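# Place phone on comic book, laptop on stand

## Task

Put the phone down lying flat with all of it resting on the comic book, and set the closed laptop onto the laptop stand with its top side facing up and one of its long edges resting against the stand's lips; at the end, the robot must not be in contact with either item.

## Robot and tools

Robot: two grippers, left_arm and right_arm. The names do not match image sides. A loose object may occasionally get a brief push from outside. Anything that drops off the table, or is set down off it and left, fails the job.

Frame: the scene frame has its origin at table-top height, halfway between the two nominal arm bases. +x points out over the table, +z points up, and left_arm sits on the +y side. The true bases are displaced a little from nominal; a BASES line, when present, gives their calibrated spots. A gripper's fingers point along its own +z axis and spread along its y axis. Its reported position is the point between the pads, about 1 cm short of the tips.

The 14-number row is used by both motion tools. Each number lies in [-1, 1]. The first seven are for left_arm: dx, dy, dz, rx, ry, rz, opening. The next seven are the same for right_arm. Always send all 14, even if one arm stays still.
- dx, dy, dz and rx, ry, rz are offsets, not poses. They count from that arm's Hand target as it stands when the action or move starts, and they run along scene axes.
- 1.0 equals 0.6 m or 180 degrees. rx, ry, rz form a single rotation vector, turned about the Hand target's position.
- A translation longer than 1.0 may be shortened along its direction.
- Sending the same offset again moves the arm further. Six zeros re-request the current Hand target.
- opening is absolute: +1 is fully open (0.094 m) and -1 is shut. A 0 here is a real command, so to keep a gripper unchanged, resend its present value.

execute_actions(actions, cameras): actions is a list of actions, and each action is a table of up to 15 rows. Each row lasts one control step of 1/30 s. If a table has fewer rows, its final row repeats until 15 steps are done. Every row in an action is measured from that action's starting Hand target. An empty list just returns state and images. cameras selects images: cam_head_left and cam_head_right, both 896x504. Leaving it out, null, or ["all"] gives both; [] gives none.

move(target, speed, blend, opening_speed, blocking, cameras): drives each gripper in a straight line toward its offset.
- target is one row or a list of up to 15 rows. Every row is measured from the same starting Hand targets, not from the previous row.
- speed is in m/s, from 0.002 to 4.3, default 0.25. Rotation is capped at twice that value in rad/s. Give one value overall or one per target.
- blend, in metres, rounds the corners of a list.
- opening_speed is the rate per second on the -1..1 scale, at least 0.2.
- blocking=false returns after about 0.5 s while the move keeps running.
- A path takes at least 0.5 s and stops at 10 s. Paths do not avoid obstacles or the other arm. Grippers lag and can overshoot speed, mostly near full stretch.
- The result adds a move: line. It can read done (within 10 mm and 2 degrees), off_target, moving, held, or fault, plus limits (paced = pose clipped, held = steps withheld).

wait(seconds 0 to 10, cameras) lets time pass while each arm holds its command; a running move continues. stop(cameras) brakes a running move and needs some braking distance. zoom_image(camera, region) enlarges a region [x0, y0, x1, y1] in pixels of that camera's newest image. The origin is the top-left corner, and the region can be at most 504x504. finished_scene(scene) closes the current scene for good; give the current scene's number.

Result lines:
- end_effector_position (m) and end_effector_quat_wxyz in the scene frame; these can be off by a few cm.
- Hand target: your last commanded pose after clipping, which the next offsets build on.
- Tool commands.
- grip_measured on the opening scale. It reads up to about 2.7 mm wide when empty and about 3 mm narrow on a hard part under full squeeze.
- grip_effort_nm: gripper motor effort, negative when closing. It is offset and does not return to zero at rest.
- Joint positions, with the final value being the opening in metres. Joint velocities read "within noise" when the arm is still.
- Joint torques, which include the arm's own weight. Entries 3 and 4 wrap at ±28 N m.
- MOTOR HOT and OVER-TEMPERATURE FAULT warnings.
Joint ranges (rad): waist -2.880 to 2.880, shoulder 0.000 to 3.142, elbow 0.000 to 3.019 (straight at 2.964), wrist pitch -1.693 to 1.571, wrist yaw -1.571 to 1.571, wrist roll -2.094 to 2.094.

Control behaviour:
- Each step, commanded orientation is clipped to within 40 degrees of the measured one.
- The gripper often stops short of its target because of friction or weight. Resend the target, or send the remaining gap as an offset.
- An arm blocked by an object keeps pressing. To release it, command a target back past the gripper.
- The grip presses at full force from about 0.05 below the reading at first touch; use 0.11 or more for small or round parts. For fragile items, close slowly with a low opening_speed.
- To release an object, command an opening well above grip_measured.

Avoid:
- Drops, releasing parts that are still moving, slams, hard hits and strong pushes.
- Any contact or squeeze between the two arms, including one gripper closing on the other's fingers.
- Paths that pass near an arm's own base, or put its wrist near the waist axis; these can flip the shoulder posture.
- Long stretched holds, heavy loads, and pushing at unreachable poses. These heat the motors, and at 100 °C the arm goes limp for 30 to 60 s or more.
- Arm stops of any kind.

At the end, both grippers must be clear of the phone and the laptop.

Each tool is called after "Request:" as a command line: name --argument value for each argument, lists and objects as JSON in quotes; but a table of rows of numbers goes row by row, as --pt "numbers of a row", without its own name.

## Session

Scene 1 done.

Request:
execute_actions --actions '[]'

Request:
zoom_image --camera "cam_head_left" --region '[150, 150, 450, 400]'

Request:
zoom_image --camera "cam_head_left" --region '[400, 150, 700, 400]'

Request:
zoom_image --camera "cam_head_right" --region '[150, 150, 450, 400]'

Request:
zoom_image --camera "cam_head_right" --region '[400, 150, 700, 400]'

Scene clock: 0.00 s.
left_arm: end_effector_position=(+0.5762, +0.0326, +0.2203) grip_measured=+1.000 grip_effort_nm=n/a end_effector_quat_wxyz=(+0.373, -0.189, +0.872, +0.255) | right_arm: end_effector_position=(+0.2773, -0.6663, +0.2408) grip_measured=+1.000 grip_effort_nm=n/a end_effector_quat_wxyz=(+0.133, +0.606, +0.784, +0.005)
Joint positions: left_arm=[-0.632 1.766 1.516 -1.115 -0.923 -0.928 0.094] | right_arm=[-0.891 1.408 1.311 -1.216 -0.069 0.44 0.094]
Joint velocities: within noise
Joint torques (N m): no reading
Motor temperatures (°C): left_arm=[22 27 32 24 33 24 28] | right_arm=[26 36 33 25 24 23 27]
Heat: left arm: hottest wrist yaw 33 °C; right arm: hottest shoulder 36 °C.
Hand target: left_arm +0.5823, +0.0284, +0.2385; +0.386, -0.198, +0.868, +0.242 | right_arm +0.2820, -0.6720, +0.2484; +0.142, +0.605, +0.783, +0.003
Tool commands: left_gripper/opening=+1.0 right_gripper/opening=+1.0

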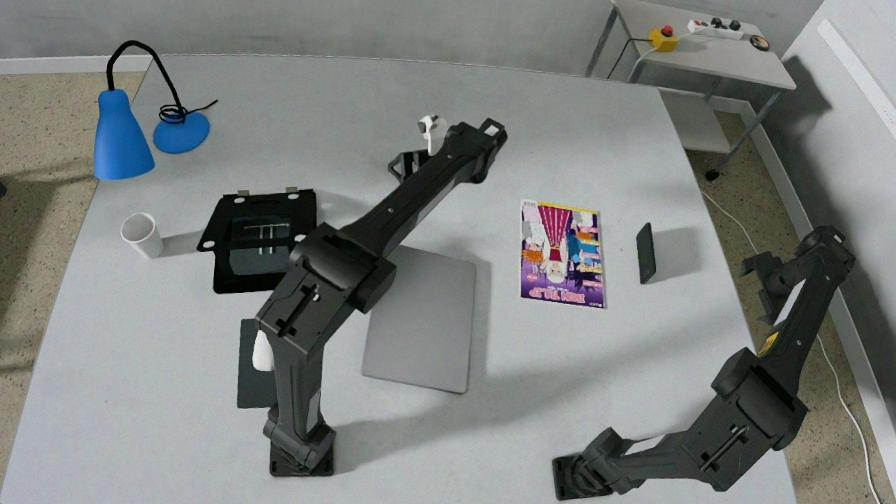

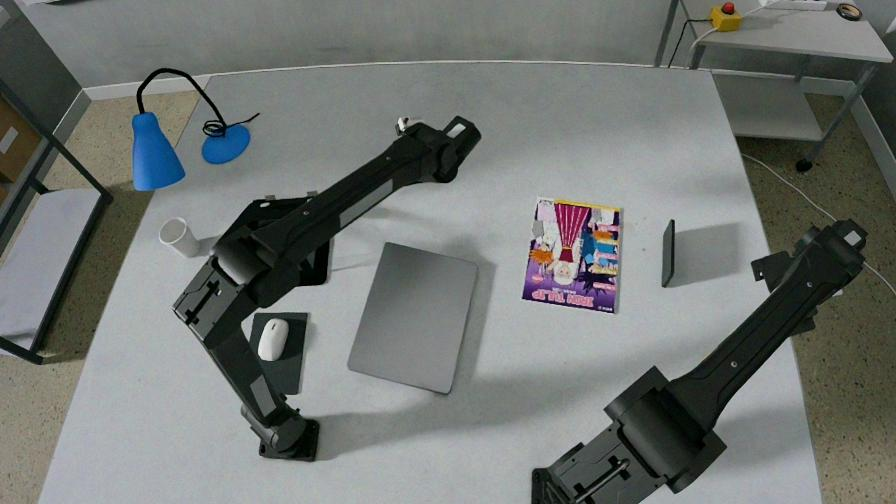

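Scaled by 1.680.

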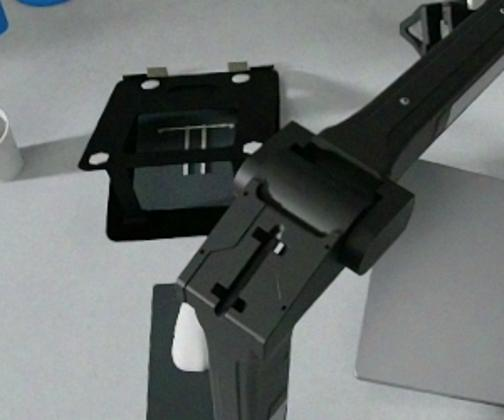

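Scaled by 1.680.

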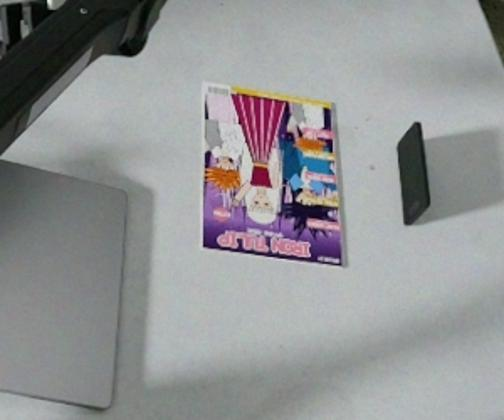

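Scaled by 1.680.

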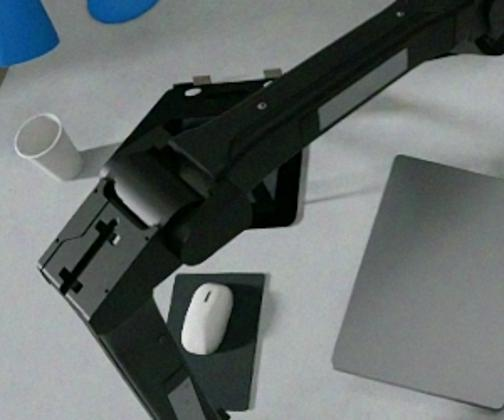

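Scaled by 1.680.

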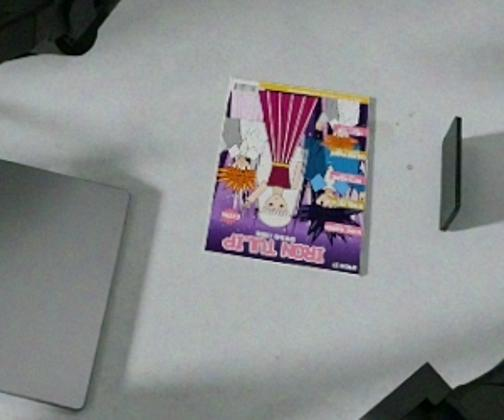

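Request:
move --target '[-0.487,0.62,0.1,-0.161,0.257,-0.132,0.1, 0.363,0.17,-0.156,0.005,0.096,0.367,0.6]' --speed 0.3

Request:
zoom_image --camera "cam_head_left" --region '[580, 150, 740, 310]'

Request:
zoom_image --camera "cam_head_right" --region '[580, 150, 740, 310]'

Scene clock: 16.70 s.
left_arm: end_effector_position=(+0.2787, +0.3892, +0.2744) grip_measured=+0.102 grip_effort_nm=-0.085 end_effector_quat_wxyz=(-0.022, +0.002, +1.000, -0.011) | right_arm: end_effector_position=(+0.4831, -0.5647, +0.1517) grip_measured=+0.601 grip_effort_nm=-0.081 end_effector_quat_wxyz=(-0.006, +0.084, +0.996, +0.002)
Joint positions: left_arm=[0.504 1.122 1.171 -1.669 -0.003 0.537 0.052] | right_arm=[-0.467 1.876 1.682 -1.389 0 -0.294 0.075]
Joint velocities: within noise
Joint torques (N m): left_arm=[-0.15 -6.95 16.5 -0.14 0.09 0.13] | right_arm=[0.85 -19.96 12.83 -0.2 0.08 0.08]
Motor temperatures (°C): left_arm=[22 28 34 24 33 24 28] | right_arm=[26 37 39 25 24 23 26]
Heat: left arm: hottest elbow 34 °C; right arm: hottest elbow 39 °C.
Hand target: left_arm +0.2900, +0.4004, +0.2985; +0.001, +0.000, +1.000, +0.000 | right_arm +0.4998, -0.5700, +0.1549; +0.000, +0.077, +0.997, -0.001
Off the commanded pose: left_arm 0.029 m, 3 deg | right_arm 0.018 m, 1 deg.
move: off_target (left_arm, right_arm)

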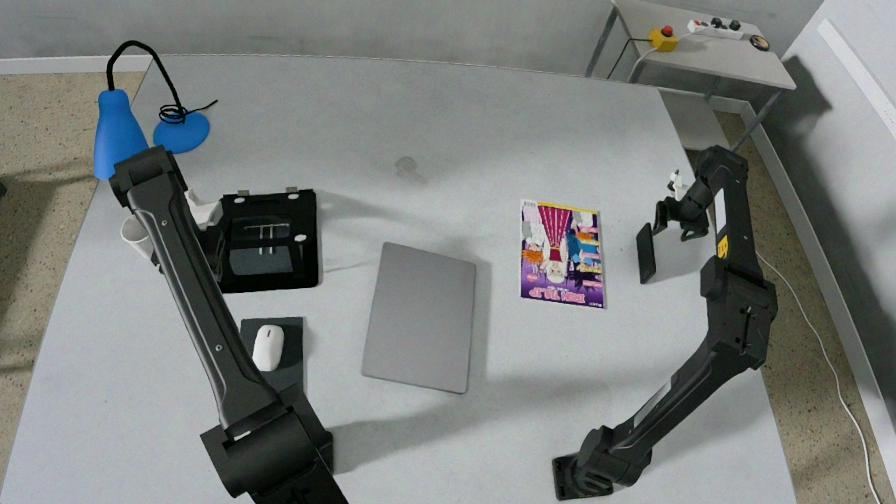

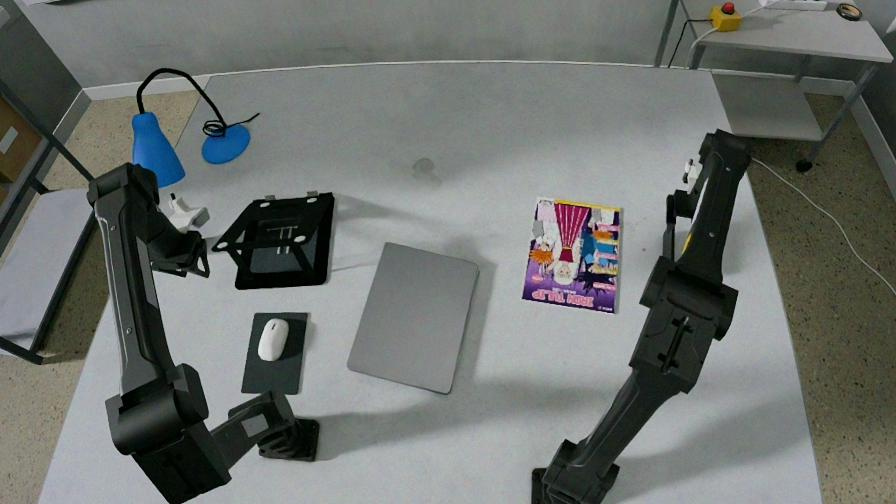

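Scaled by 3.150.

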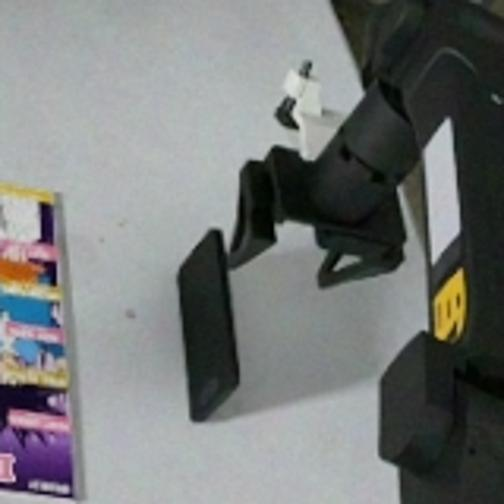

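Scaled by 3.150.

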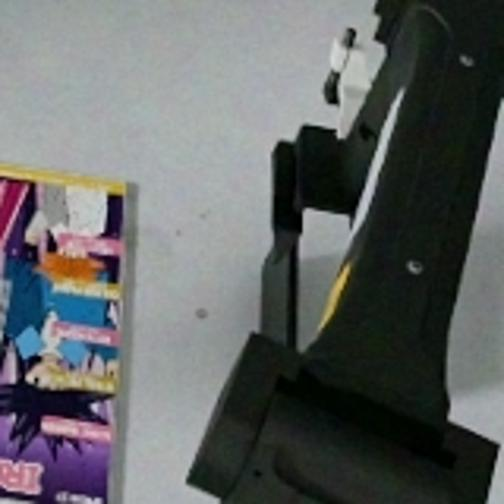

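Request:
move --target '[0,0,0,0,0,0,0.1, -0.015,0.015,-0.171,0,0,0,0.6]' --speed 0.15

Request:
zoom_image --camera "cam_head_left" --region '[580, 150, 740, 310]'

Request:
zoom_image --camera "cam_head_right" --region '[580, 150, 740, 310]'

Scene clock: 24.70 s.
left_arm: end_effector_position=(+0.2787, +0.3891, +0.2744) grip_measured=+0.102 grip_effort_nm=-0.090 end_effector_quat_wxyz=(-0.022, +0.002, +1.000, -0.011) | right_arm: end_effector_position=(+0.4895, -0.5674, +0.0706) grip_measured=+0.601 grip_effort_nm=-0.081 end_effector_quat_wxyz=(+0.011, +0.083, +0.996, -0.005)
Joint positions: left_arm=[0.504 1.122 1.171 -1.669 -0.003 0.537 0.052] | right_arm=[-0.466 1.932 1.545 -1.159 0 -0.294 0.075]
Joint velocities: within noise
Joint torques (N m): left_arm=[0.21 -7.06 16.49 -0.17 0.09 0.11] | right_arm=[1.32 -20.72 7.54 0.49 0.08 0.14]
Motor temperatures (°C): left_arm=[22 28 36 24 32 24 28] | right_arm=[26 38 41 25 24 23 26]
Heat: left arm: hottest elbow 36 °C; right arm: hottest elbow 41 °C.
Hand target: left_arm +0.2901, +0.4004, +0.2985; +0.001, +0.000, +1.000, +0.000 | right_arm +0.4908, -0.5611, +0.0524; +0.000, +0.077, +0.997, -0.001
Off the commanded pose: left_arm 0.029 m, 3 deg | right_arm 0.019 m, 2 deg.
move: off_target (left_arm, right_arm)

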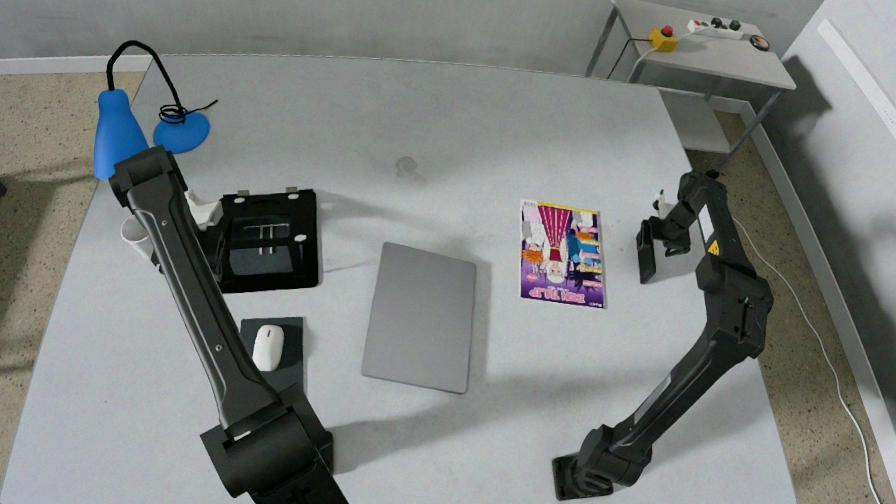

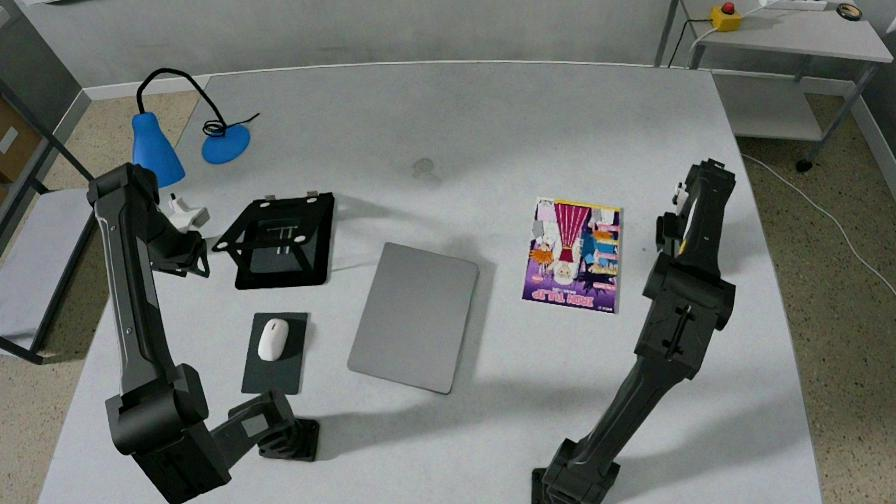

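Scaled by 3.150.

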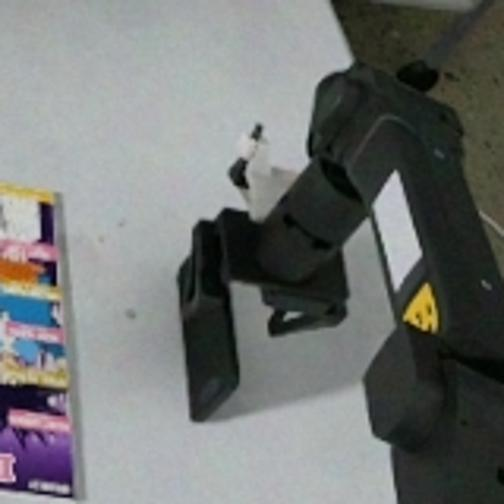

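Scaled by 3.150.

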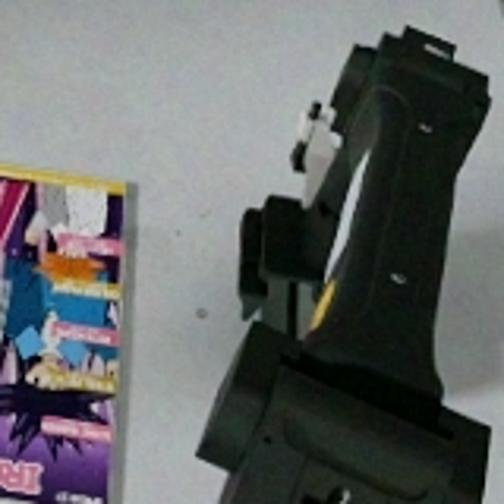

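Request:
move --target '[0,0,0,0,0,0,0.1, 0,0,0,0,0,0,-0.9]' --opening_speed 0.5

Request:
zoom_image --camera "cam_head_left" --region '[580, 150, 740, 310]'

Scene clock: 30.70 s.
left_arm: end_effector_position=(+0.2787, +0.3891, +0.2744) grip_measured=+0.102 grip_effort_nm=-0.081 end_effector_quat_wxyz=(-0.022, +0.002, +1.000, -0.011) | right_arm: end_effector_position=(+0.4899, -0.5666, +0.0706) grip_measured=-0.844 grip_effort_nm=-0.965 end_effector_quat_wxyz=(+0.011, +0.083, +0.997, -0.005)
Joint positions: left_arm=[0.504 1.122 1.171 -1.669 -0.003 0.537 0.052] | right_arm=[-0.465 1.932 1.545 -1.159 0 -0.294 0.007]
Joint velocities: within noise
Joint torques (N m): left_arm=[-0.73 -6.95 16.5 -0.2 0.18 0.08] | right_arm=[1.14 -20.37 7.61 0.57 0.09 0.16]
Motor temperatures (°C): left_arm=[22 28 37 24 32 24 28] | right_arm=[26 39 40 25 24 23 26]
Heat: left arm: hottest elbow 37 °C; right arm: hottest elbow 40 °C.
Hand target: left_arm +0.2901, +0.4004, +0.2985; +0.001, +0.000, +1.000, +0.000 | right_arm +0.4909, -0.5610, +0.0524; +0.000, +0.077, +0.997, -0.001
Off the commanded pose: left_arm 0.029 m, 3 deg | right_arm 0.019 m, 1 deg.
move: off_target (left_arm, right_arm)

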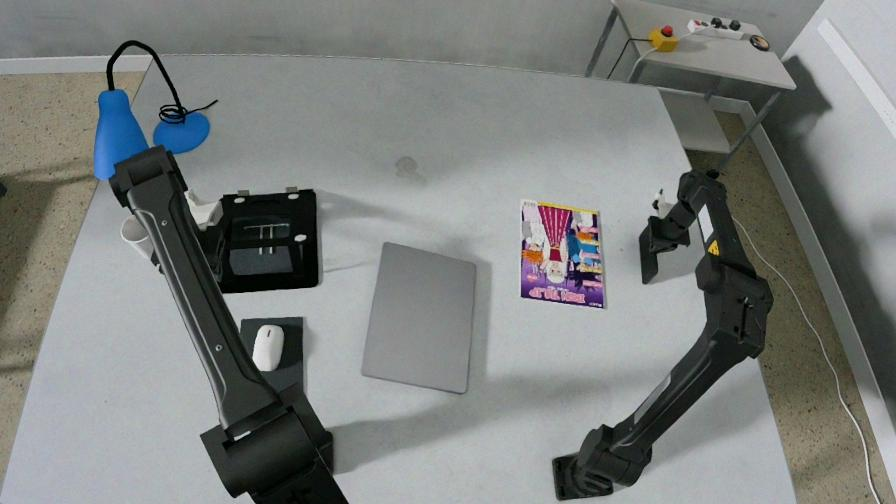

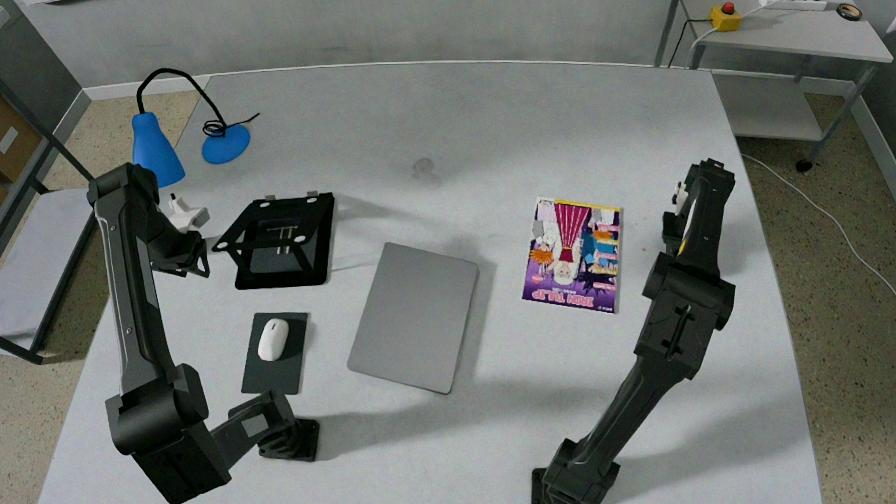

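Scaled by 3.150.

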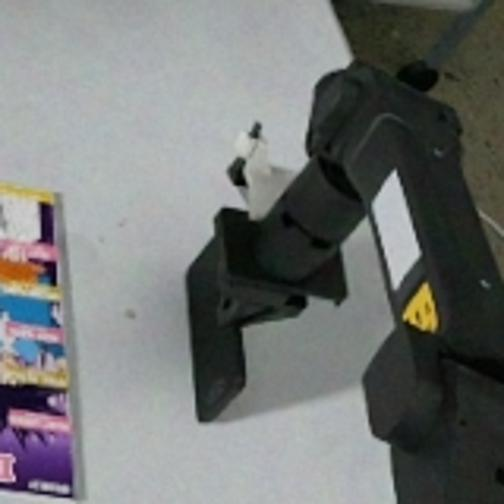

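Request:
move --pt "0 0 0 0 0 0 0.1 0 0.05 0.27 0 0 0 -0.9" --pt "0 0 0 0 0 0 0.1 -0.06 0.18 0.27 0.329 -0.052 0 -0.9" --blend '[0.03,0]' --speed 0.2 --cameras '["cam_head_left"]'

Scene clock: 51.83 s.
left_arm: end_effector_position=(+0.2787, +0.3891, +0.2744) grip_measured=+0.102 grip_effort_nm=-0.085 end_effector_quat_wxyz=(-0.022, +0.002, +1.000, -0.011) | right_arm: end_effector_position=(+0.4599, -0.4495, +0.2144) grip_measured=-0.848 grip_effort_nm=-1.038 end_effector_quat_wxyz=(+0.090, +0.090, +0.878, +0.461)
Joint positions: left_arm=[0.504 1.122 1.171 -1.669 -0.003 0.537 0.052] | right_arm=[-0.558 1.827 1.562 -1.668 -0.93 -0.532 0.007]
Joint velocities: within noise
Joint torques (N m): left_arm=[-0.5 -7.36 16.43 -0.38 0.11 0.08] | right_arm=[-0.44 -20.6 7.27 -0.85 -0.73 -0.02]
Motor temperatures (°C): left_arm=[22 27 39 23 32 24 28] | right_arm=[26 41 40 25 24 23 27]
Heat: left arm: hottest elbow 39 °C; right arm: hottest shoulder 41 °C.
Hand target: left_arm +0.2901, +0.4004, +0.2985; +0.001, +0.000, +1.000, +0.000 | right_arm +0.4549, -0.4530, +0.2144; +0.040, +0.067, +0.864, +0.497
Off the commanded pose: left_arm 0.029 m, 3 deg | right_arm 0.006 m, 8 deg.
joint sent to its limit (right arm) — joint 4 (wrist pitch), lower limit. The joint targets are off in orientation, not in position.
move: off_target (left_arm, right_arm)
Images, in order (width x height): cam_head_left 896x504.

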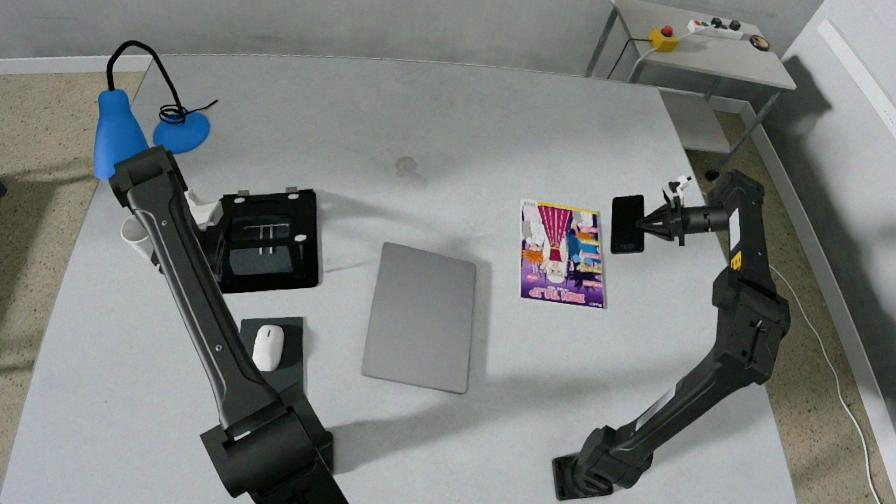

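Request:
move --pt "0 0 0 0 0 0 0.1 0.042 0.058 -0.216 0 0 0 -0.9" --pt "0 0 0 0 0 0 0.1 0.05 0.133 -0.267 0 0 0 -0.9" --speed '[0.2,0.12]' --blend '[0.02,0]' --cameras '["cam_head_left"]'

Request:
zoom_image --camera "cam_head_left" --region '[470, 170, 720, 340]'

Scene clock: 57.73 s.
left_arm: end_effector_position=(+0.2787, +0.3891, +0.2744) grip_measured=+0.102 grip_effort_nm=-0.081 end_effector_quat_wxyz=(-0.022, +0.002, +1.000, -0.011) | right_arm: end_effector_position=(+0.4866, -0.3778, +0.0621) grip_measured=-0.848 grip_effort_nm=-1.038 end_effector_quat_wxyz=(+0.047, +0.062, +0.867, +0.492)
Joint positions: left_arm=[0.504 1.122 1.171 -1.669 -0.003 0.537 0.052] | right_arm=[-0.416 2.033 1.418 -1.34 -0.986 -0.477 0.007]
Joint velocities: within noise
Joint torques (N m): left_arm=[-0.44 -7.3 16.57 -0.21 0.09 0.11] | right_arm=[0.85 -20.95 5.83 -0.21 -0.77 0.14]
Motor temperatures (°C): left_arm=[22 27 40 23 32 24 28] | right_arm=[26 40 40 25 25 23 28]
Heat: left arm: hottest elbow 40 °C; right arm: hottest shoulder 40 °C.
Hand target: left_arm +0.2901, +0.4004, +0.2985; +0.001, +0.000, +1.000, +0.000 | right_arm +0.4849, -0.3732, +0.0541; +0.040, +0.067, +0.864, +0.497
Off the commanded pose: left_arm 0.029 m, 3 deg | right_arm 0.009 m, 1 deg.
move: off_target (left_arm)
Images, in order (width x height): cam_head_left 896x504.

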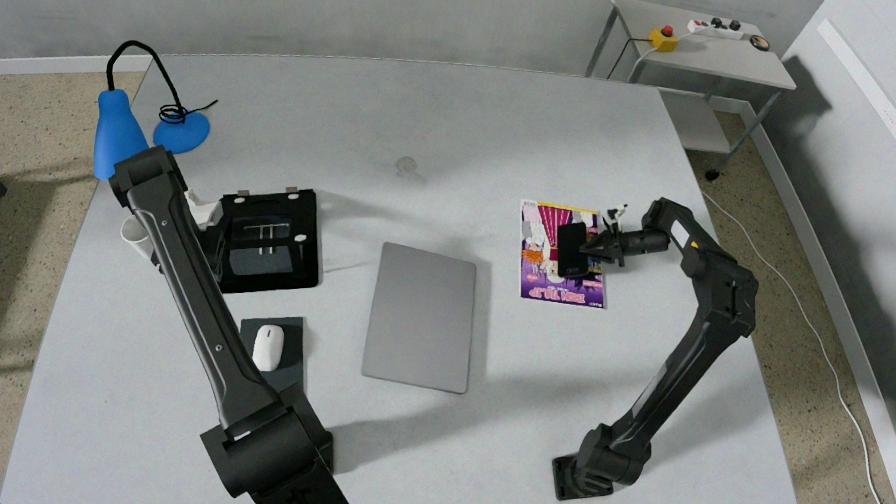

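Scaled by 2.016.

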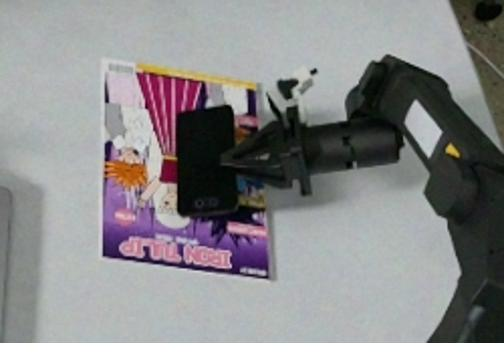

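Request:
move --pt "0 0 0 0 0 0 0.1 -0.005 0.018 -0.01 0 0 0 -0.9" --pt "0 0 0 0 0 0 0.1 -0.005 0.018 -0.03 0 0 0 -0.9" --speed '[0.06,0.05]' --cameras '["cam_head_left"]'

Request:
zoom_image --camera "cam_head_left" --region '[470, 170, 720, 340]'

Scene clock: 61.83 s.
left_arm: end_effector_position=(+0.2787, +0.3891, +0.2744) grip_measured=+0.102 grip_effort_nm=-0.085 end_effector_quat_wxyz=(-0.022, +0.002, +1.000, -0.011) | right_arm: end_effector_position=(+0.4843, -0.3705, +0.0487) grip_measured=-0.848 grip_effort_nm=-1.038 end_effector_quat_wxyz=(+0.052, +0.062, +0.868, +0.490)
Joint positions: left_arm=[0.504 1.122 1.171 -1.669 -0.003 0.537 0.052] | right_arm=[-0.405 2.033 1.378 -1.268 -0.991 -0.448 0.007]
Joint velocities: within noise
Joint torques (N m): left_arm=[-0.26 -7.12 16.66 0.01 0.06 0.09] | right_arm=[1.26 -20.01 5.74 -0.1 -0.79 0.1]
Motor temperatures (°C): left_arm=[22 27 40 23 32 24 28] | right_arm=[26 40 40 25 25 23 28]
Heat: left arm: hottest elbow 40 °C; right arm: hottest shoulder 40 °C.
Hand target: left_arm +0.2901, +0.4004, +0.2985; +0.001, +0.000, +1.000, +0.000 | right_arm +0.4818, -0.3624, +0.0361; +0.040, +0.067, +0.864, +0.497
Off the commanded pose: left_arm 0.029 m, 3 deg | right_arm 0.015 m, 2 deg.
move: off_target (left_arm, right_arm)
Images, in order (width x height): cam_head_left 896x504.

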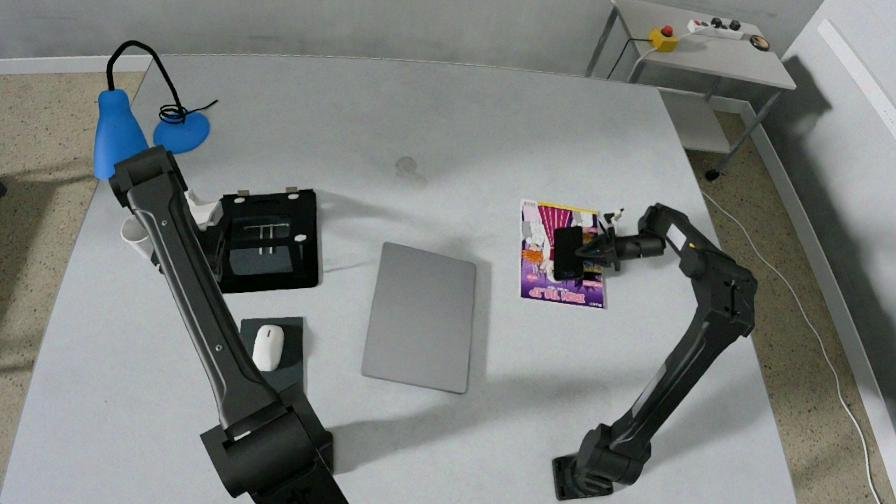

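Scaled by 2.016.

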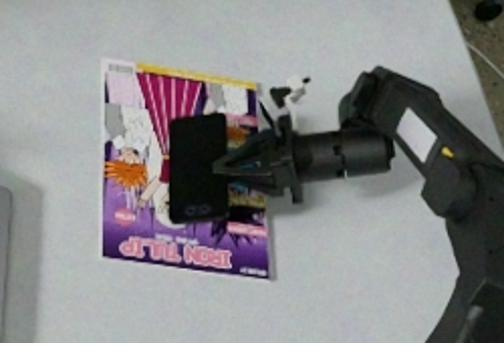

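Request:
move --pt "0 0 0 0 0 0 0.1 0 0 -0.012 0 0 0 -0.9" --speed 0.04 --cameras '[]'

Request:
move --pt "0 0 0 0 0 0 0.1 0 0 0 0 0 0 -0.6" --opening_speed 0.2 --cameras '[]'

Request:
move --pt "0 0 0 0 0 0 0.1 0 0 0 0 0 0 -0.35" --opening_speed 0.2 --cameras '["cam_head_left"]'

Request:
zoom_image --camera "cam_head_left" --region '[470, 170, 720, 340]'

Scene clock: 67.70 s.
left_arm: end_effector_position=(+0.2787, +0.3891, +0.2744) grip_measured=+0.102 grip_effort_nm=-0.085 end_effector_quat_wxyz=(-0.022, +0.002, +1.000, -0.011) | right_arm: end_effector_position=(+0.4859, -0.3709, +0.0468) grip_measured=-0.848 grip_effort_nm=-1.038 end_effector_quat_wxyz=(+0.056, +0.061, +0.868, +0.490)
Joint positions: left_arm=[0.504 1.122 1.171 -1.669 -0.003 0.537 0.052] | right_arm=[-0.405 2.037 1.378 -1.256 -0.994 -0.447 0.007]
Joint velocities: within noise
Joint torques (N m): left_arm=[-0.38 -7.18 16.57 0.1 0.13 0.13] | right_arm=[1.26 -19.37 5.44 0.05 -0.68 0.17]
Motor temperatures (°C): left_arm=[22 27 41 23 31 24 28] | right_arm=[26 40 39 25 25 23 28]
Heat: left arm: hottest elbow 41 °C; right arm: hottest shoulder 40 °C.
Hand target: left_arm +0.2901, +0.4004, +0.2985; +0.001, +0.000, +1.000, +0.000 | right_arm +0.4818, -0.3624, +0.0288; +0.040, +0.067, +0.864, +0.497
Off the commanded pose: left_arm 0.029 m, 3 deg | right_arm 0.020 m, 2 deg.
move: off_target (left_arm, right_arm)
No camera images: "cameras" was empty.

Scene clock: 69.47 s.
left_arm: end_effector_position=(+0.2787, +0.3891, +0.2744) grip_measured=+0.102 grip_effort_nm=-0.081 end_effector_quat_wxyz=(-0.022, +0.002, +1.000, -0.011) | right_arm: end_effector_position=(+0.4863, -0.3709, +0.0468) grip_measured=-0.602 grip_effort_nm=0.061 end_effector_quat_wxyz=(+0.057, +0.061, +0.868, +0.490)
Joint positions: left_arm=[0.504 1.122 1.171 -1.669 -0.003 0.537 0.052] | right_arm=[-0.405 2.037 1.378 -1.254 -0.995 -0.446 0.019]
Joint velocities: within noise
Joint torques (N m): left_arm=[-0.44 -7.47 16.58 -0.02 0.11 0.11] | right_arm=[1.14 -19.43 5.46 -0.05 -0.65 0.14]
Motor temperatures (°C): left_arm=[22 27 41 23 31 24 28] | right_arm=[26 40 39 25 25 23 28]
Heat: left arm: hottest elbow 41 °C; right arm: hottest shoulder 40 °C.
Hand target: left_arm +0.2901, +0.4004, +0.2985; +0.001, +0.000, +1.000, +0.000 | right_arm +0.4819, -0.3624, +0.0289; +0.040, +0.067, +0.864, +0.497
Off the commanded pose: left_arm 0.029 m, 3 deg | right_arm 0.020 m, 2 deg.
move: off_target (left_arm, right_arm)
No camera images: "cameras" was empty.

Scene clock: 71.00 s.
left_arm: end_effector_position=(+0.2787, +0.3891, +0.2744) grip_measured=+0.102 grip_effort_nm=-0.081 end_effector_quat_wxyz=(-0.022, +0.002, +1.000, -0.011) | right_arm: end_effector_position=(+0.4863, -0.3709, +0.0469) grip_measured=-0.352 grip_effort_nm=0.061 end_effector_quat_wxyz=(+0.057, +0.061, +0.867, +0.491)
Joint positions: left_arm=[0.504 1.122 1.171 -1.669 -0.003 0.537 0.052] | right_arm=[-0.405 2.037 1.378 -1.254 -0.996 -0.446 0.03]
Joint velocities: within noise
Joint torques (N m): left_arm=[-0.21 -7.24 16.47 -0.24 0.13 0.14] | right_arm=[1.14 -19.49 5.45 -0.05 -0.64 0.14]
Motor temperatures (°C): left_arm=[22 27 41 23 31 24 28] | right_arm=[26 40 39 25 25 23 28]
Heat: left arm: hottest elbow 41 °C; right arm: hottest shoulder 40 °C.
Hand target: left_arm +0.2901, +0.4004, +0.2985; +0.001, +0.000, +1.000, +0.000 | right_arm +0.4819, -0.3624, +0.0289; +0.040, +0.067, +0.864, +0.497
Off the commanded pose: left_arm 0.029 m, 3 deg | right_arm 0.020 m, 2 deg.
move: off_target (left_arm, right_arm)
Images, in order (width x height): cam_head_left 896x504.

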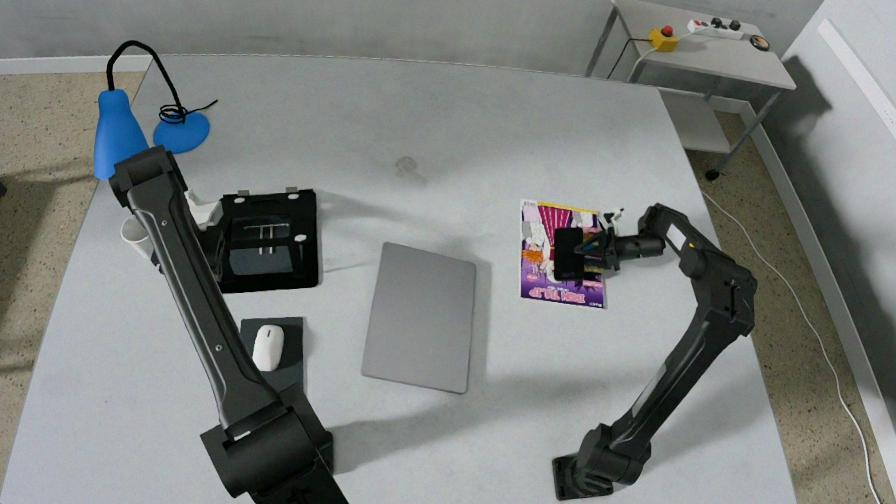

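Scaled by 2.016.

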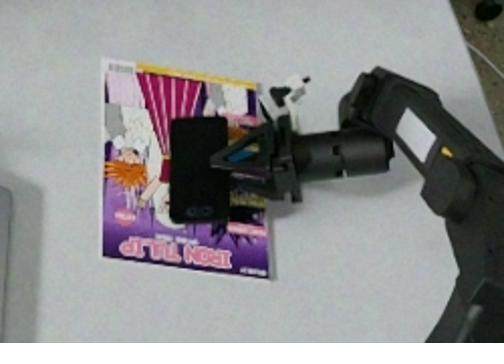

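Request:
move --pt "0 0 0 0 0 0 0.1 0 -0.01 -0.035 0 0 0 -0.35" --speed 0.06 --cameras '["cam_head_left"]'

Request:
zoom_image --camera "cam_head_left" --region '[470, 170, 720, 340]'

Scene clock: 74.47 s.
left_arm: end_effector_position=(+0.2787, +0.3891, +0.2744) grip_measured=+0.102 grip_effort_nm=-0.085 end_effector_quat_wxyz=(-0.022, +0.002, +1.000, -0.011) | right_arm: end_effector_position=(+0.4865, -0.3705, +0.0293) grip_measured=-0.351 grip_effort_nm=0.056 end_effector_quat_wxyz=(+0.052, +0.064, +0.865, +0.494)
Joint positions: left_arm=[0.504 1.122 1.171 -1.669 -0.003 0.537 0.052] | right_arm=[-0.405 2.072 1.378 -1.234 -1 -0.45 0.03]
Joint velocities: within noise
Joint torques (N m): left_arm=[-0.21 -8.06 16.58 -0.03 0.12 0.1] | right_arm=[0.5 -18.61 5.61 0.03 -0.35 0.01]
Motor temperatures (°C): left_arm=[22 27 41 23 31 24 28] | right_arm=[26 40 39 25 25 23 27]
Heat: left arm: hottest elbow 41 °C; right arm: hottest shoulder 40 °C.
Hand target: left_arm +0.2901, +0.4004, +0.2985; +0.001, +0.000, +1.000, +0.000 | right_arm +0.4818, -0.3684, +0.0080; +0.040, +0.067, +0.864, +0.497
Off the commanded pose: left_arm 0.029 m, 3 deg | right_arm 0.022 m, 2 deg.
move: off_target (left_arm, right_arm)
Images, in order (width x height): cam_head_left 896x504.

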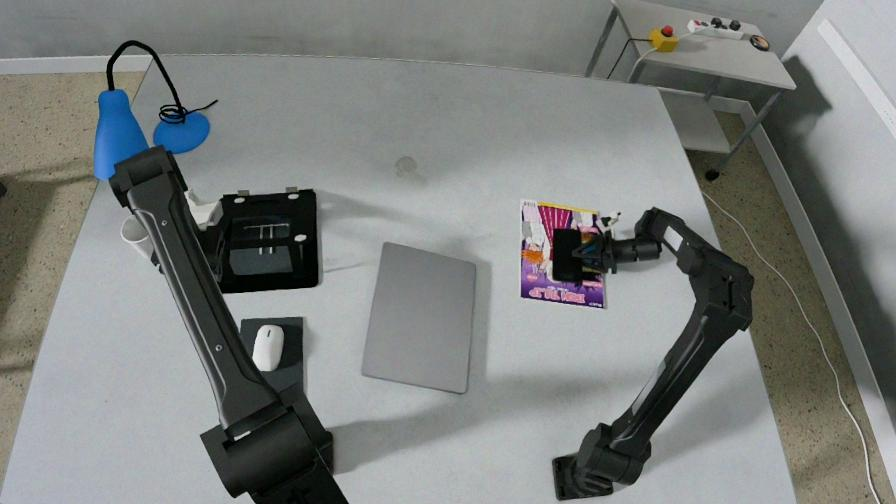

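Scaled by 2.016.

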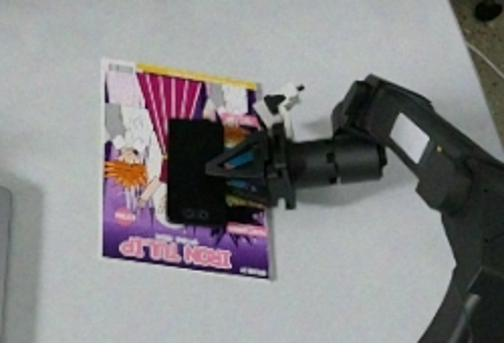

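Request:
move --pt "0 0 0 0 0 0 0.1 -0.015 -0.12 0.008 0 0 0 -0.35" --pt "0 0 0 0 0 0 0.1 -0.03 -0.2 0.1 0 0 0 -0.35" --speed '[0.08,0.2]' --cameras '["cam_head_left"]'

Request:
zoom_image --camera "cam_head_left" --region '[470, 170, 720, 340]'

Scene clock: 79.63 s.
left_arm: end_effector_position=(+0.2787, +0.3891, +0.2744) grip_measured=+0.102 grip_effort_nm=-0.081 end_effector_quat_wxyz=(-0.022, +0.002, +1.000, -0.011) | right_arm: end_effector_position=(+0.4535, -0.4800, +0.0668) grip_measured=-0.351 grip_effort_nm=0.056 end_effector_quat_wxyz=(+0.034, +0.073, +0.862, +0.500)
Joint positions: left_arm=[0.504 1.122 1.171 -1.669 -0.003 0.537 0.052] | right_arm=[-0.61 2.132 1.569 -1.66 -0.896 -0.757 0.03]
Joint velocities: within noise
Joint torques (N m): left_arm=[-0.62 -6.65 16.54 -0.35 0.12 0.15] | right_arm=[0.32 -21.66 9.77 -1.29 -0.32 0.02]
Motor temperatures (°C): left_arm=[22 27 42 23 31 24 28] | right_arm=[26 40 39 25 25 23 27]
Heat: left arm: hottest elbow 42 °C; right arm: hottest shoulder 40 °C.
Hand target: left_arm +0.2901, +0.4004, +0.2985; +0.001, +0.000, +1.000, +0.000 | right_arm +0.4638, -0.4883, +0.0679; +0.040, +0.067, +0.864, +0.497
Off the commanded pose: left_arm 0.029 m, 3 deg | right_arm 0.013 m, 1 deg.
move: off_target (left_arm, right_arm)
Images, in order (width x height): cam_head_left 896x504.

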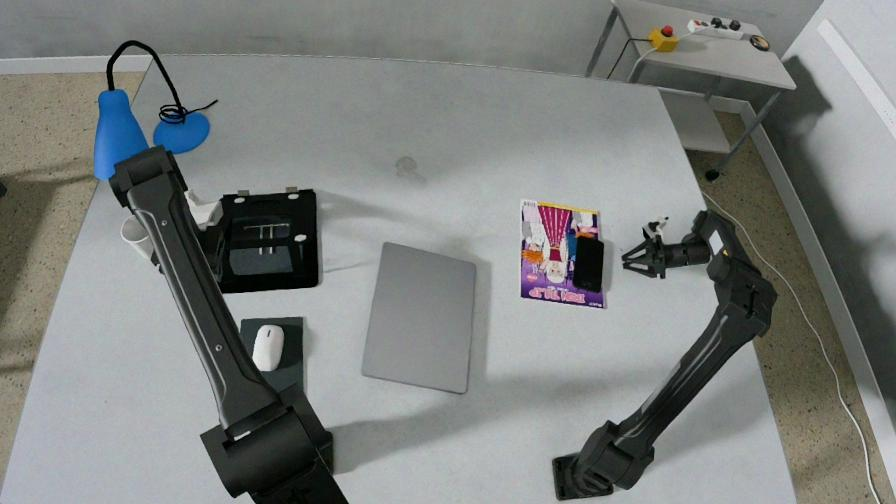

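Scaled by 2.016.

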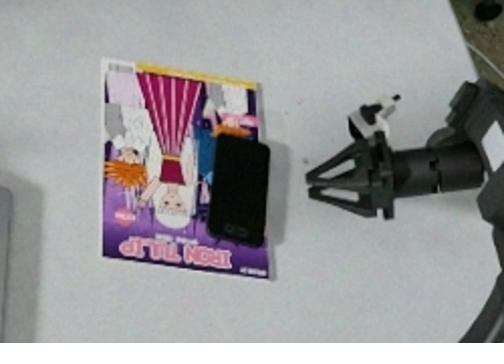

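Request:
move --pt "0 0 0 0 0 0 0.1 0.03 -0.02 -0.09 0 0 0 -1" --speed 0.12 --cameras '["cam_head_left"]'

Request:
zoom_image --camera "cam_head_left" --region '[540, 200, 700, 310]'

Scene clock: 91.73 s.
left_arm: end_effector_position=(+0.2787, +0.3891, +0.2744) grip_measured=+0.102 grip_effort_nm=-0.081 end_effector_quat_wxyz=(-0.022, +0.002, +1.000, -0.011) | right_arm: end_effector_position=(+0.4706, -0.4920, +0.0210) grip_measured=-0.991 grip_effort_nm=-0.486 end_effector_quat_wxyz=(+0.030, +0.075, +0.861, +0.502)
Joint positions: left_arm=[0.504 1.122 1.171 -1.669 -0.003 0.537 0.052] | right_arm=[-0.61 2.251 1.643 -1.625 -0.895 -0.758 0]
Joint velocities: within noise
Joint torques (N m): left_arm=[-0.5 -7.77 16.57 0.01 0.12 0.1] | right_arm=[0.38 -22.12 9.21 -0.59 -0.33 0.03]
Motor temperatures (°C): left_arm=[22 27 42 23 31 24 27] | right_arm=[26 42 41 25 25 23 27]
Heat: left arm: hottest elbow 42 °C; right arm: hottest shoulder 42 °C.
Hand target: left_arm +0.2901, +0.4004, +0.2985; +0.001, +0.000, +1.000, +0.000 | right_arm +0.4818, -0.5004, +0.0140; +0.040, +0.067, +0.864, +0.497
Off the commanded pose: left_arm 0.029 m, 3 deg | right_arm 0.016 m, 2 deg.
move: off_target (left_arm, right_arm)
Images, in order (width x height): cam_head_left 896x504.

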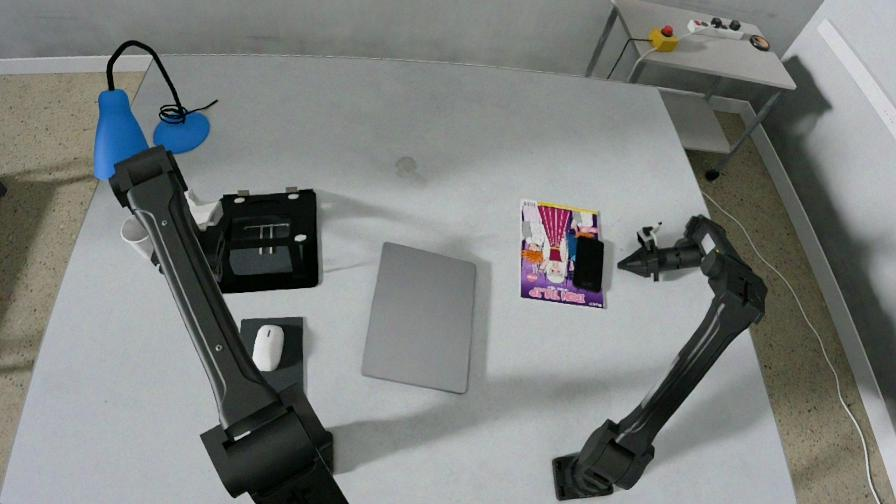

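Scaled by 3.150.

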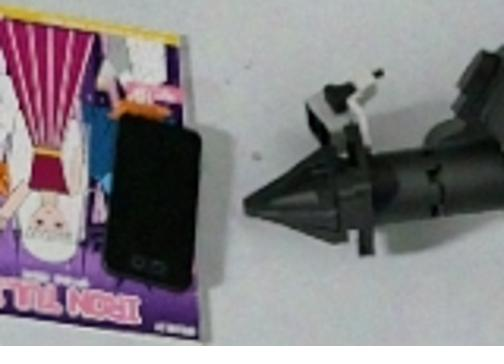

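Request:
move --pt "0 0 0 0 0 0 0.1 0.0 0.045 -0.015 0 0 0 -1" --pt "0 0 0 0 0 0 0.1 0.015 0.13 -0.015 0 0 0 -1" --speed '[0.1,0.06]' --cameras '["cam_head_left"]'

Request:
zoom_image --camera "cam_head_left" --region '[500, 190, 660, 310]'

Scene clock: 96.67 s.
left_arm: end_effector_position=(+0.2787, +0.3891, +0.2744) grip_measured=+0.102 grip_effort_nm=-0.081 end_effector_quat_wxyz=(-0.022, +0.002, +1.000, -0.011) | right_arm: end_effector_position=(+0.4939, -0.4384, +0.0134) grip_measured=-0.991 grip_effort_nm=-0.491 end_effector_quat_wxyz=(+0.054, +0.068, +0.865, +0.494)
Joint positions: left_arm=[0.504 1.122 1.171 -1.669 -0.003 0.537 0.052] | right_arm=[-0.511 2.194 1.539 -1.405 -0.96 -0.607 0]
Joint velocities: within noise
Joint torques (N m): left_arm=[-0.09 -7.94 16.5 -0.13 0.11 0.08] | right_arm=[2.14 -23.53 4.66 -0.02 -0.41 0.24]
Motor temperatures (°C): left_arm=[22 27 42 23 31 24 27] | right_arm=[26 42 41 25 25 23 27]
Heat: left arm: hottest elbow 42 °C; right arm: hottest shoulder 42 °C.
Hand target: left_arm +0.2901, +0.4004, +0.2985; +0.001, +0.000, +1.000, +0.000 | right_arm +0.4908, -0.4225, +0.0049; +0.040, +0.067, +0.864, +0.497
Off the commanded pose: left_arm 0.029 m, 3 deg | right_arm 0.018 m, 2 deg.
move: off_target (left_arm, right_arm)
Images, in order (width x height): cam_head_left 896x504.

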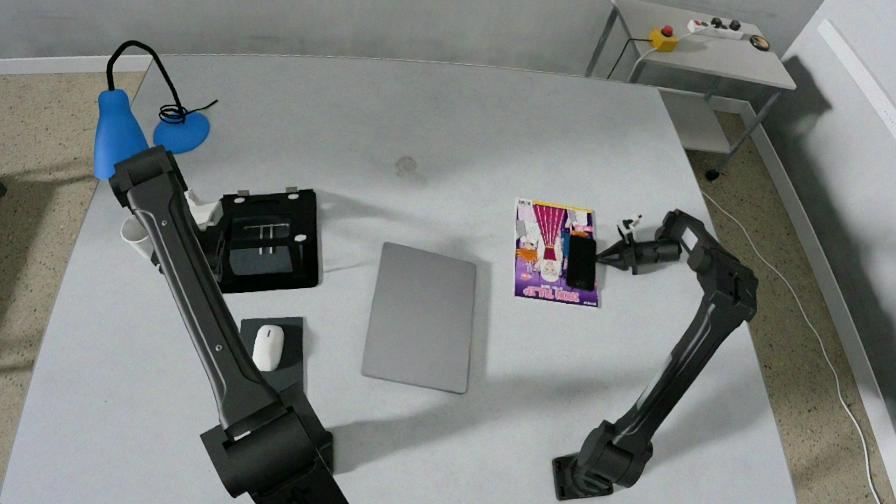

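Scaled by 3.150.

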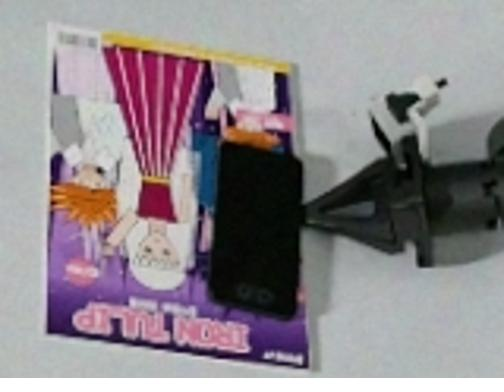

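Request:
move --pt "0 0 0 0 0 0 0.1 -0.01 -0.06 0.012 0 0 0 -1" --speed 0.1 --cameras '["cam_head_left"]'

Request:
zoom_image --camera "cam_head_left" --region '[500, 190, 660, 310]'

Scene clock: 101.80 s.
left_arm: end_effector_position=(+0.2787, +0.3891, +0.2744) grip_measured=+0.102 grip_effort_nm=-0.081 end_effector_quat_wxyz=(-0.022, +0.002, +1.000, -0.011) | right_arm: end_effector_position=(+0.4762, -0.4482, +0.0173) grip_measured=-0.991 grip_effort_nm=-0.491 end_effector_quat_wxyz=(+0.037, +0.068, +0.864, +0.498)
Joint positions: left_arm=[0.504 1.122 1.171 -1.669 -0.003 0.537 0.052] | right_arm=[-0.539 2.194 1.539 -1.488 -0.932 -0.671 0]
Joint velocities: within noise
Joint torques (N m): left_arm=[0.15 -6.59 16.73 -0.08 0.15 0.13] | right_arm=[-0.03 -20.95 9.18 -1.11 -0.35 0.02]
Motor temperatures (°C): left_arm=[22 27 43 23 31 24 27] | right_arm=[26 43 40 25 25 23 27]
Heat: left arm: hottest elbow 43 °C; right arm: hottest shoulder 43 °C.
Hand target: left_arm +0.2901, +0.4003, +0.2985; +0.001, +0.000, +1.000, +0.000 | right_arm +0.4848, -0.4585, +0.0121; +0.040, +0.067, +0.864, +0.497
Off the commanded pose: left_arm 0.029 m, 3 deg | right_arm 0.014 m, 0 deg.
move: off_target (left_arm, right_arm)
Images, in order (width x height): cam_head_left 896x504.

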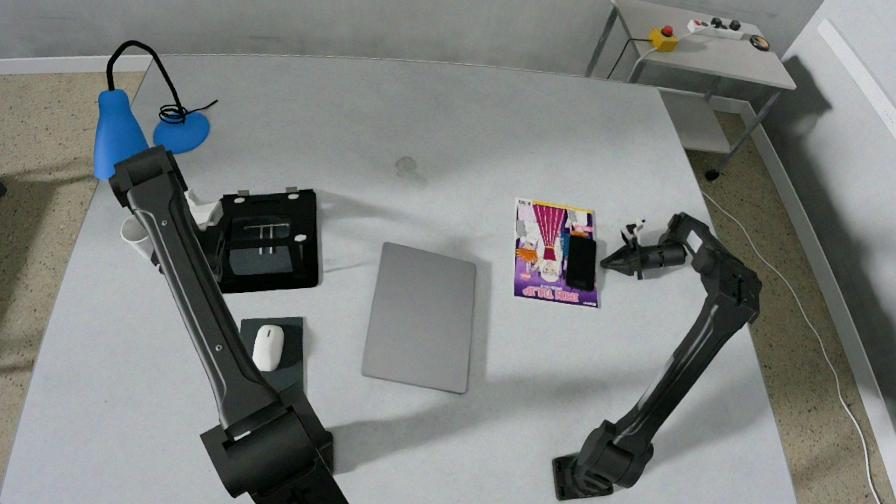

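Scaled by 3.150.

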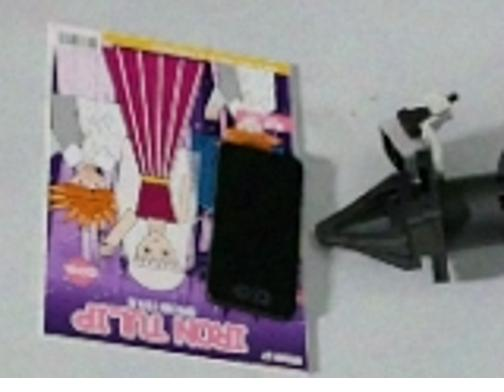

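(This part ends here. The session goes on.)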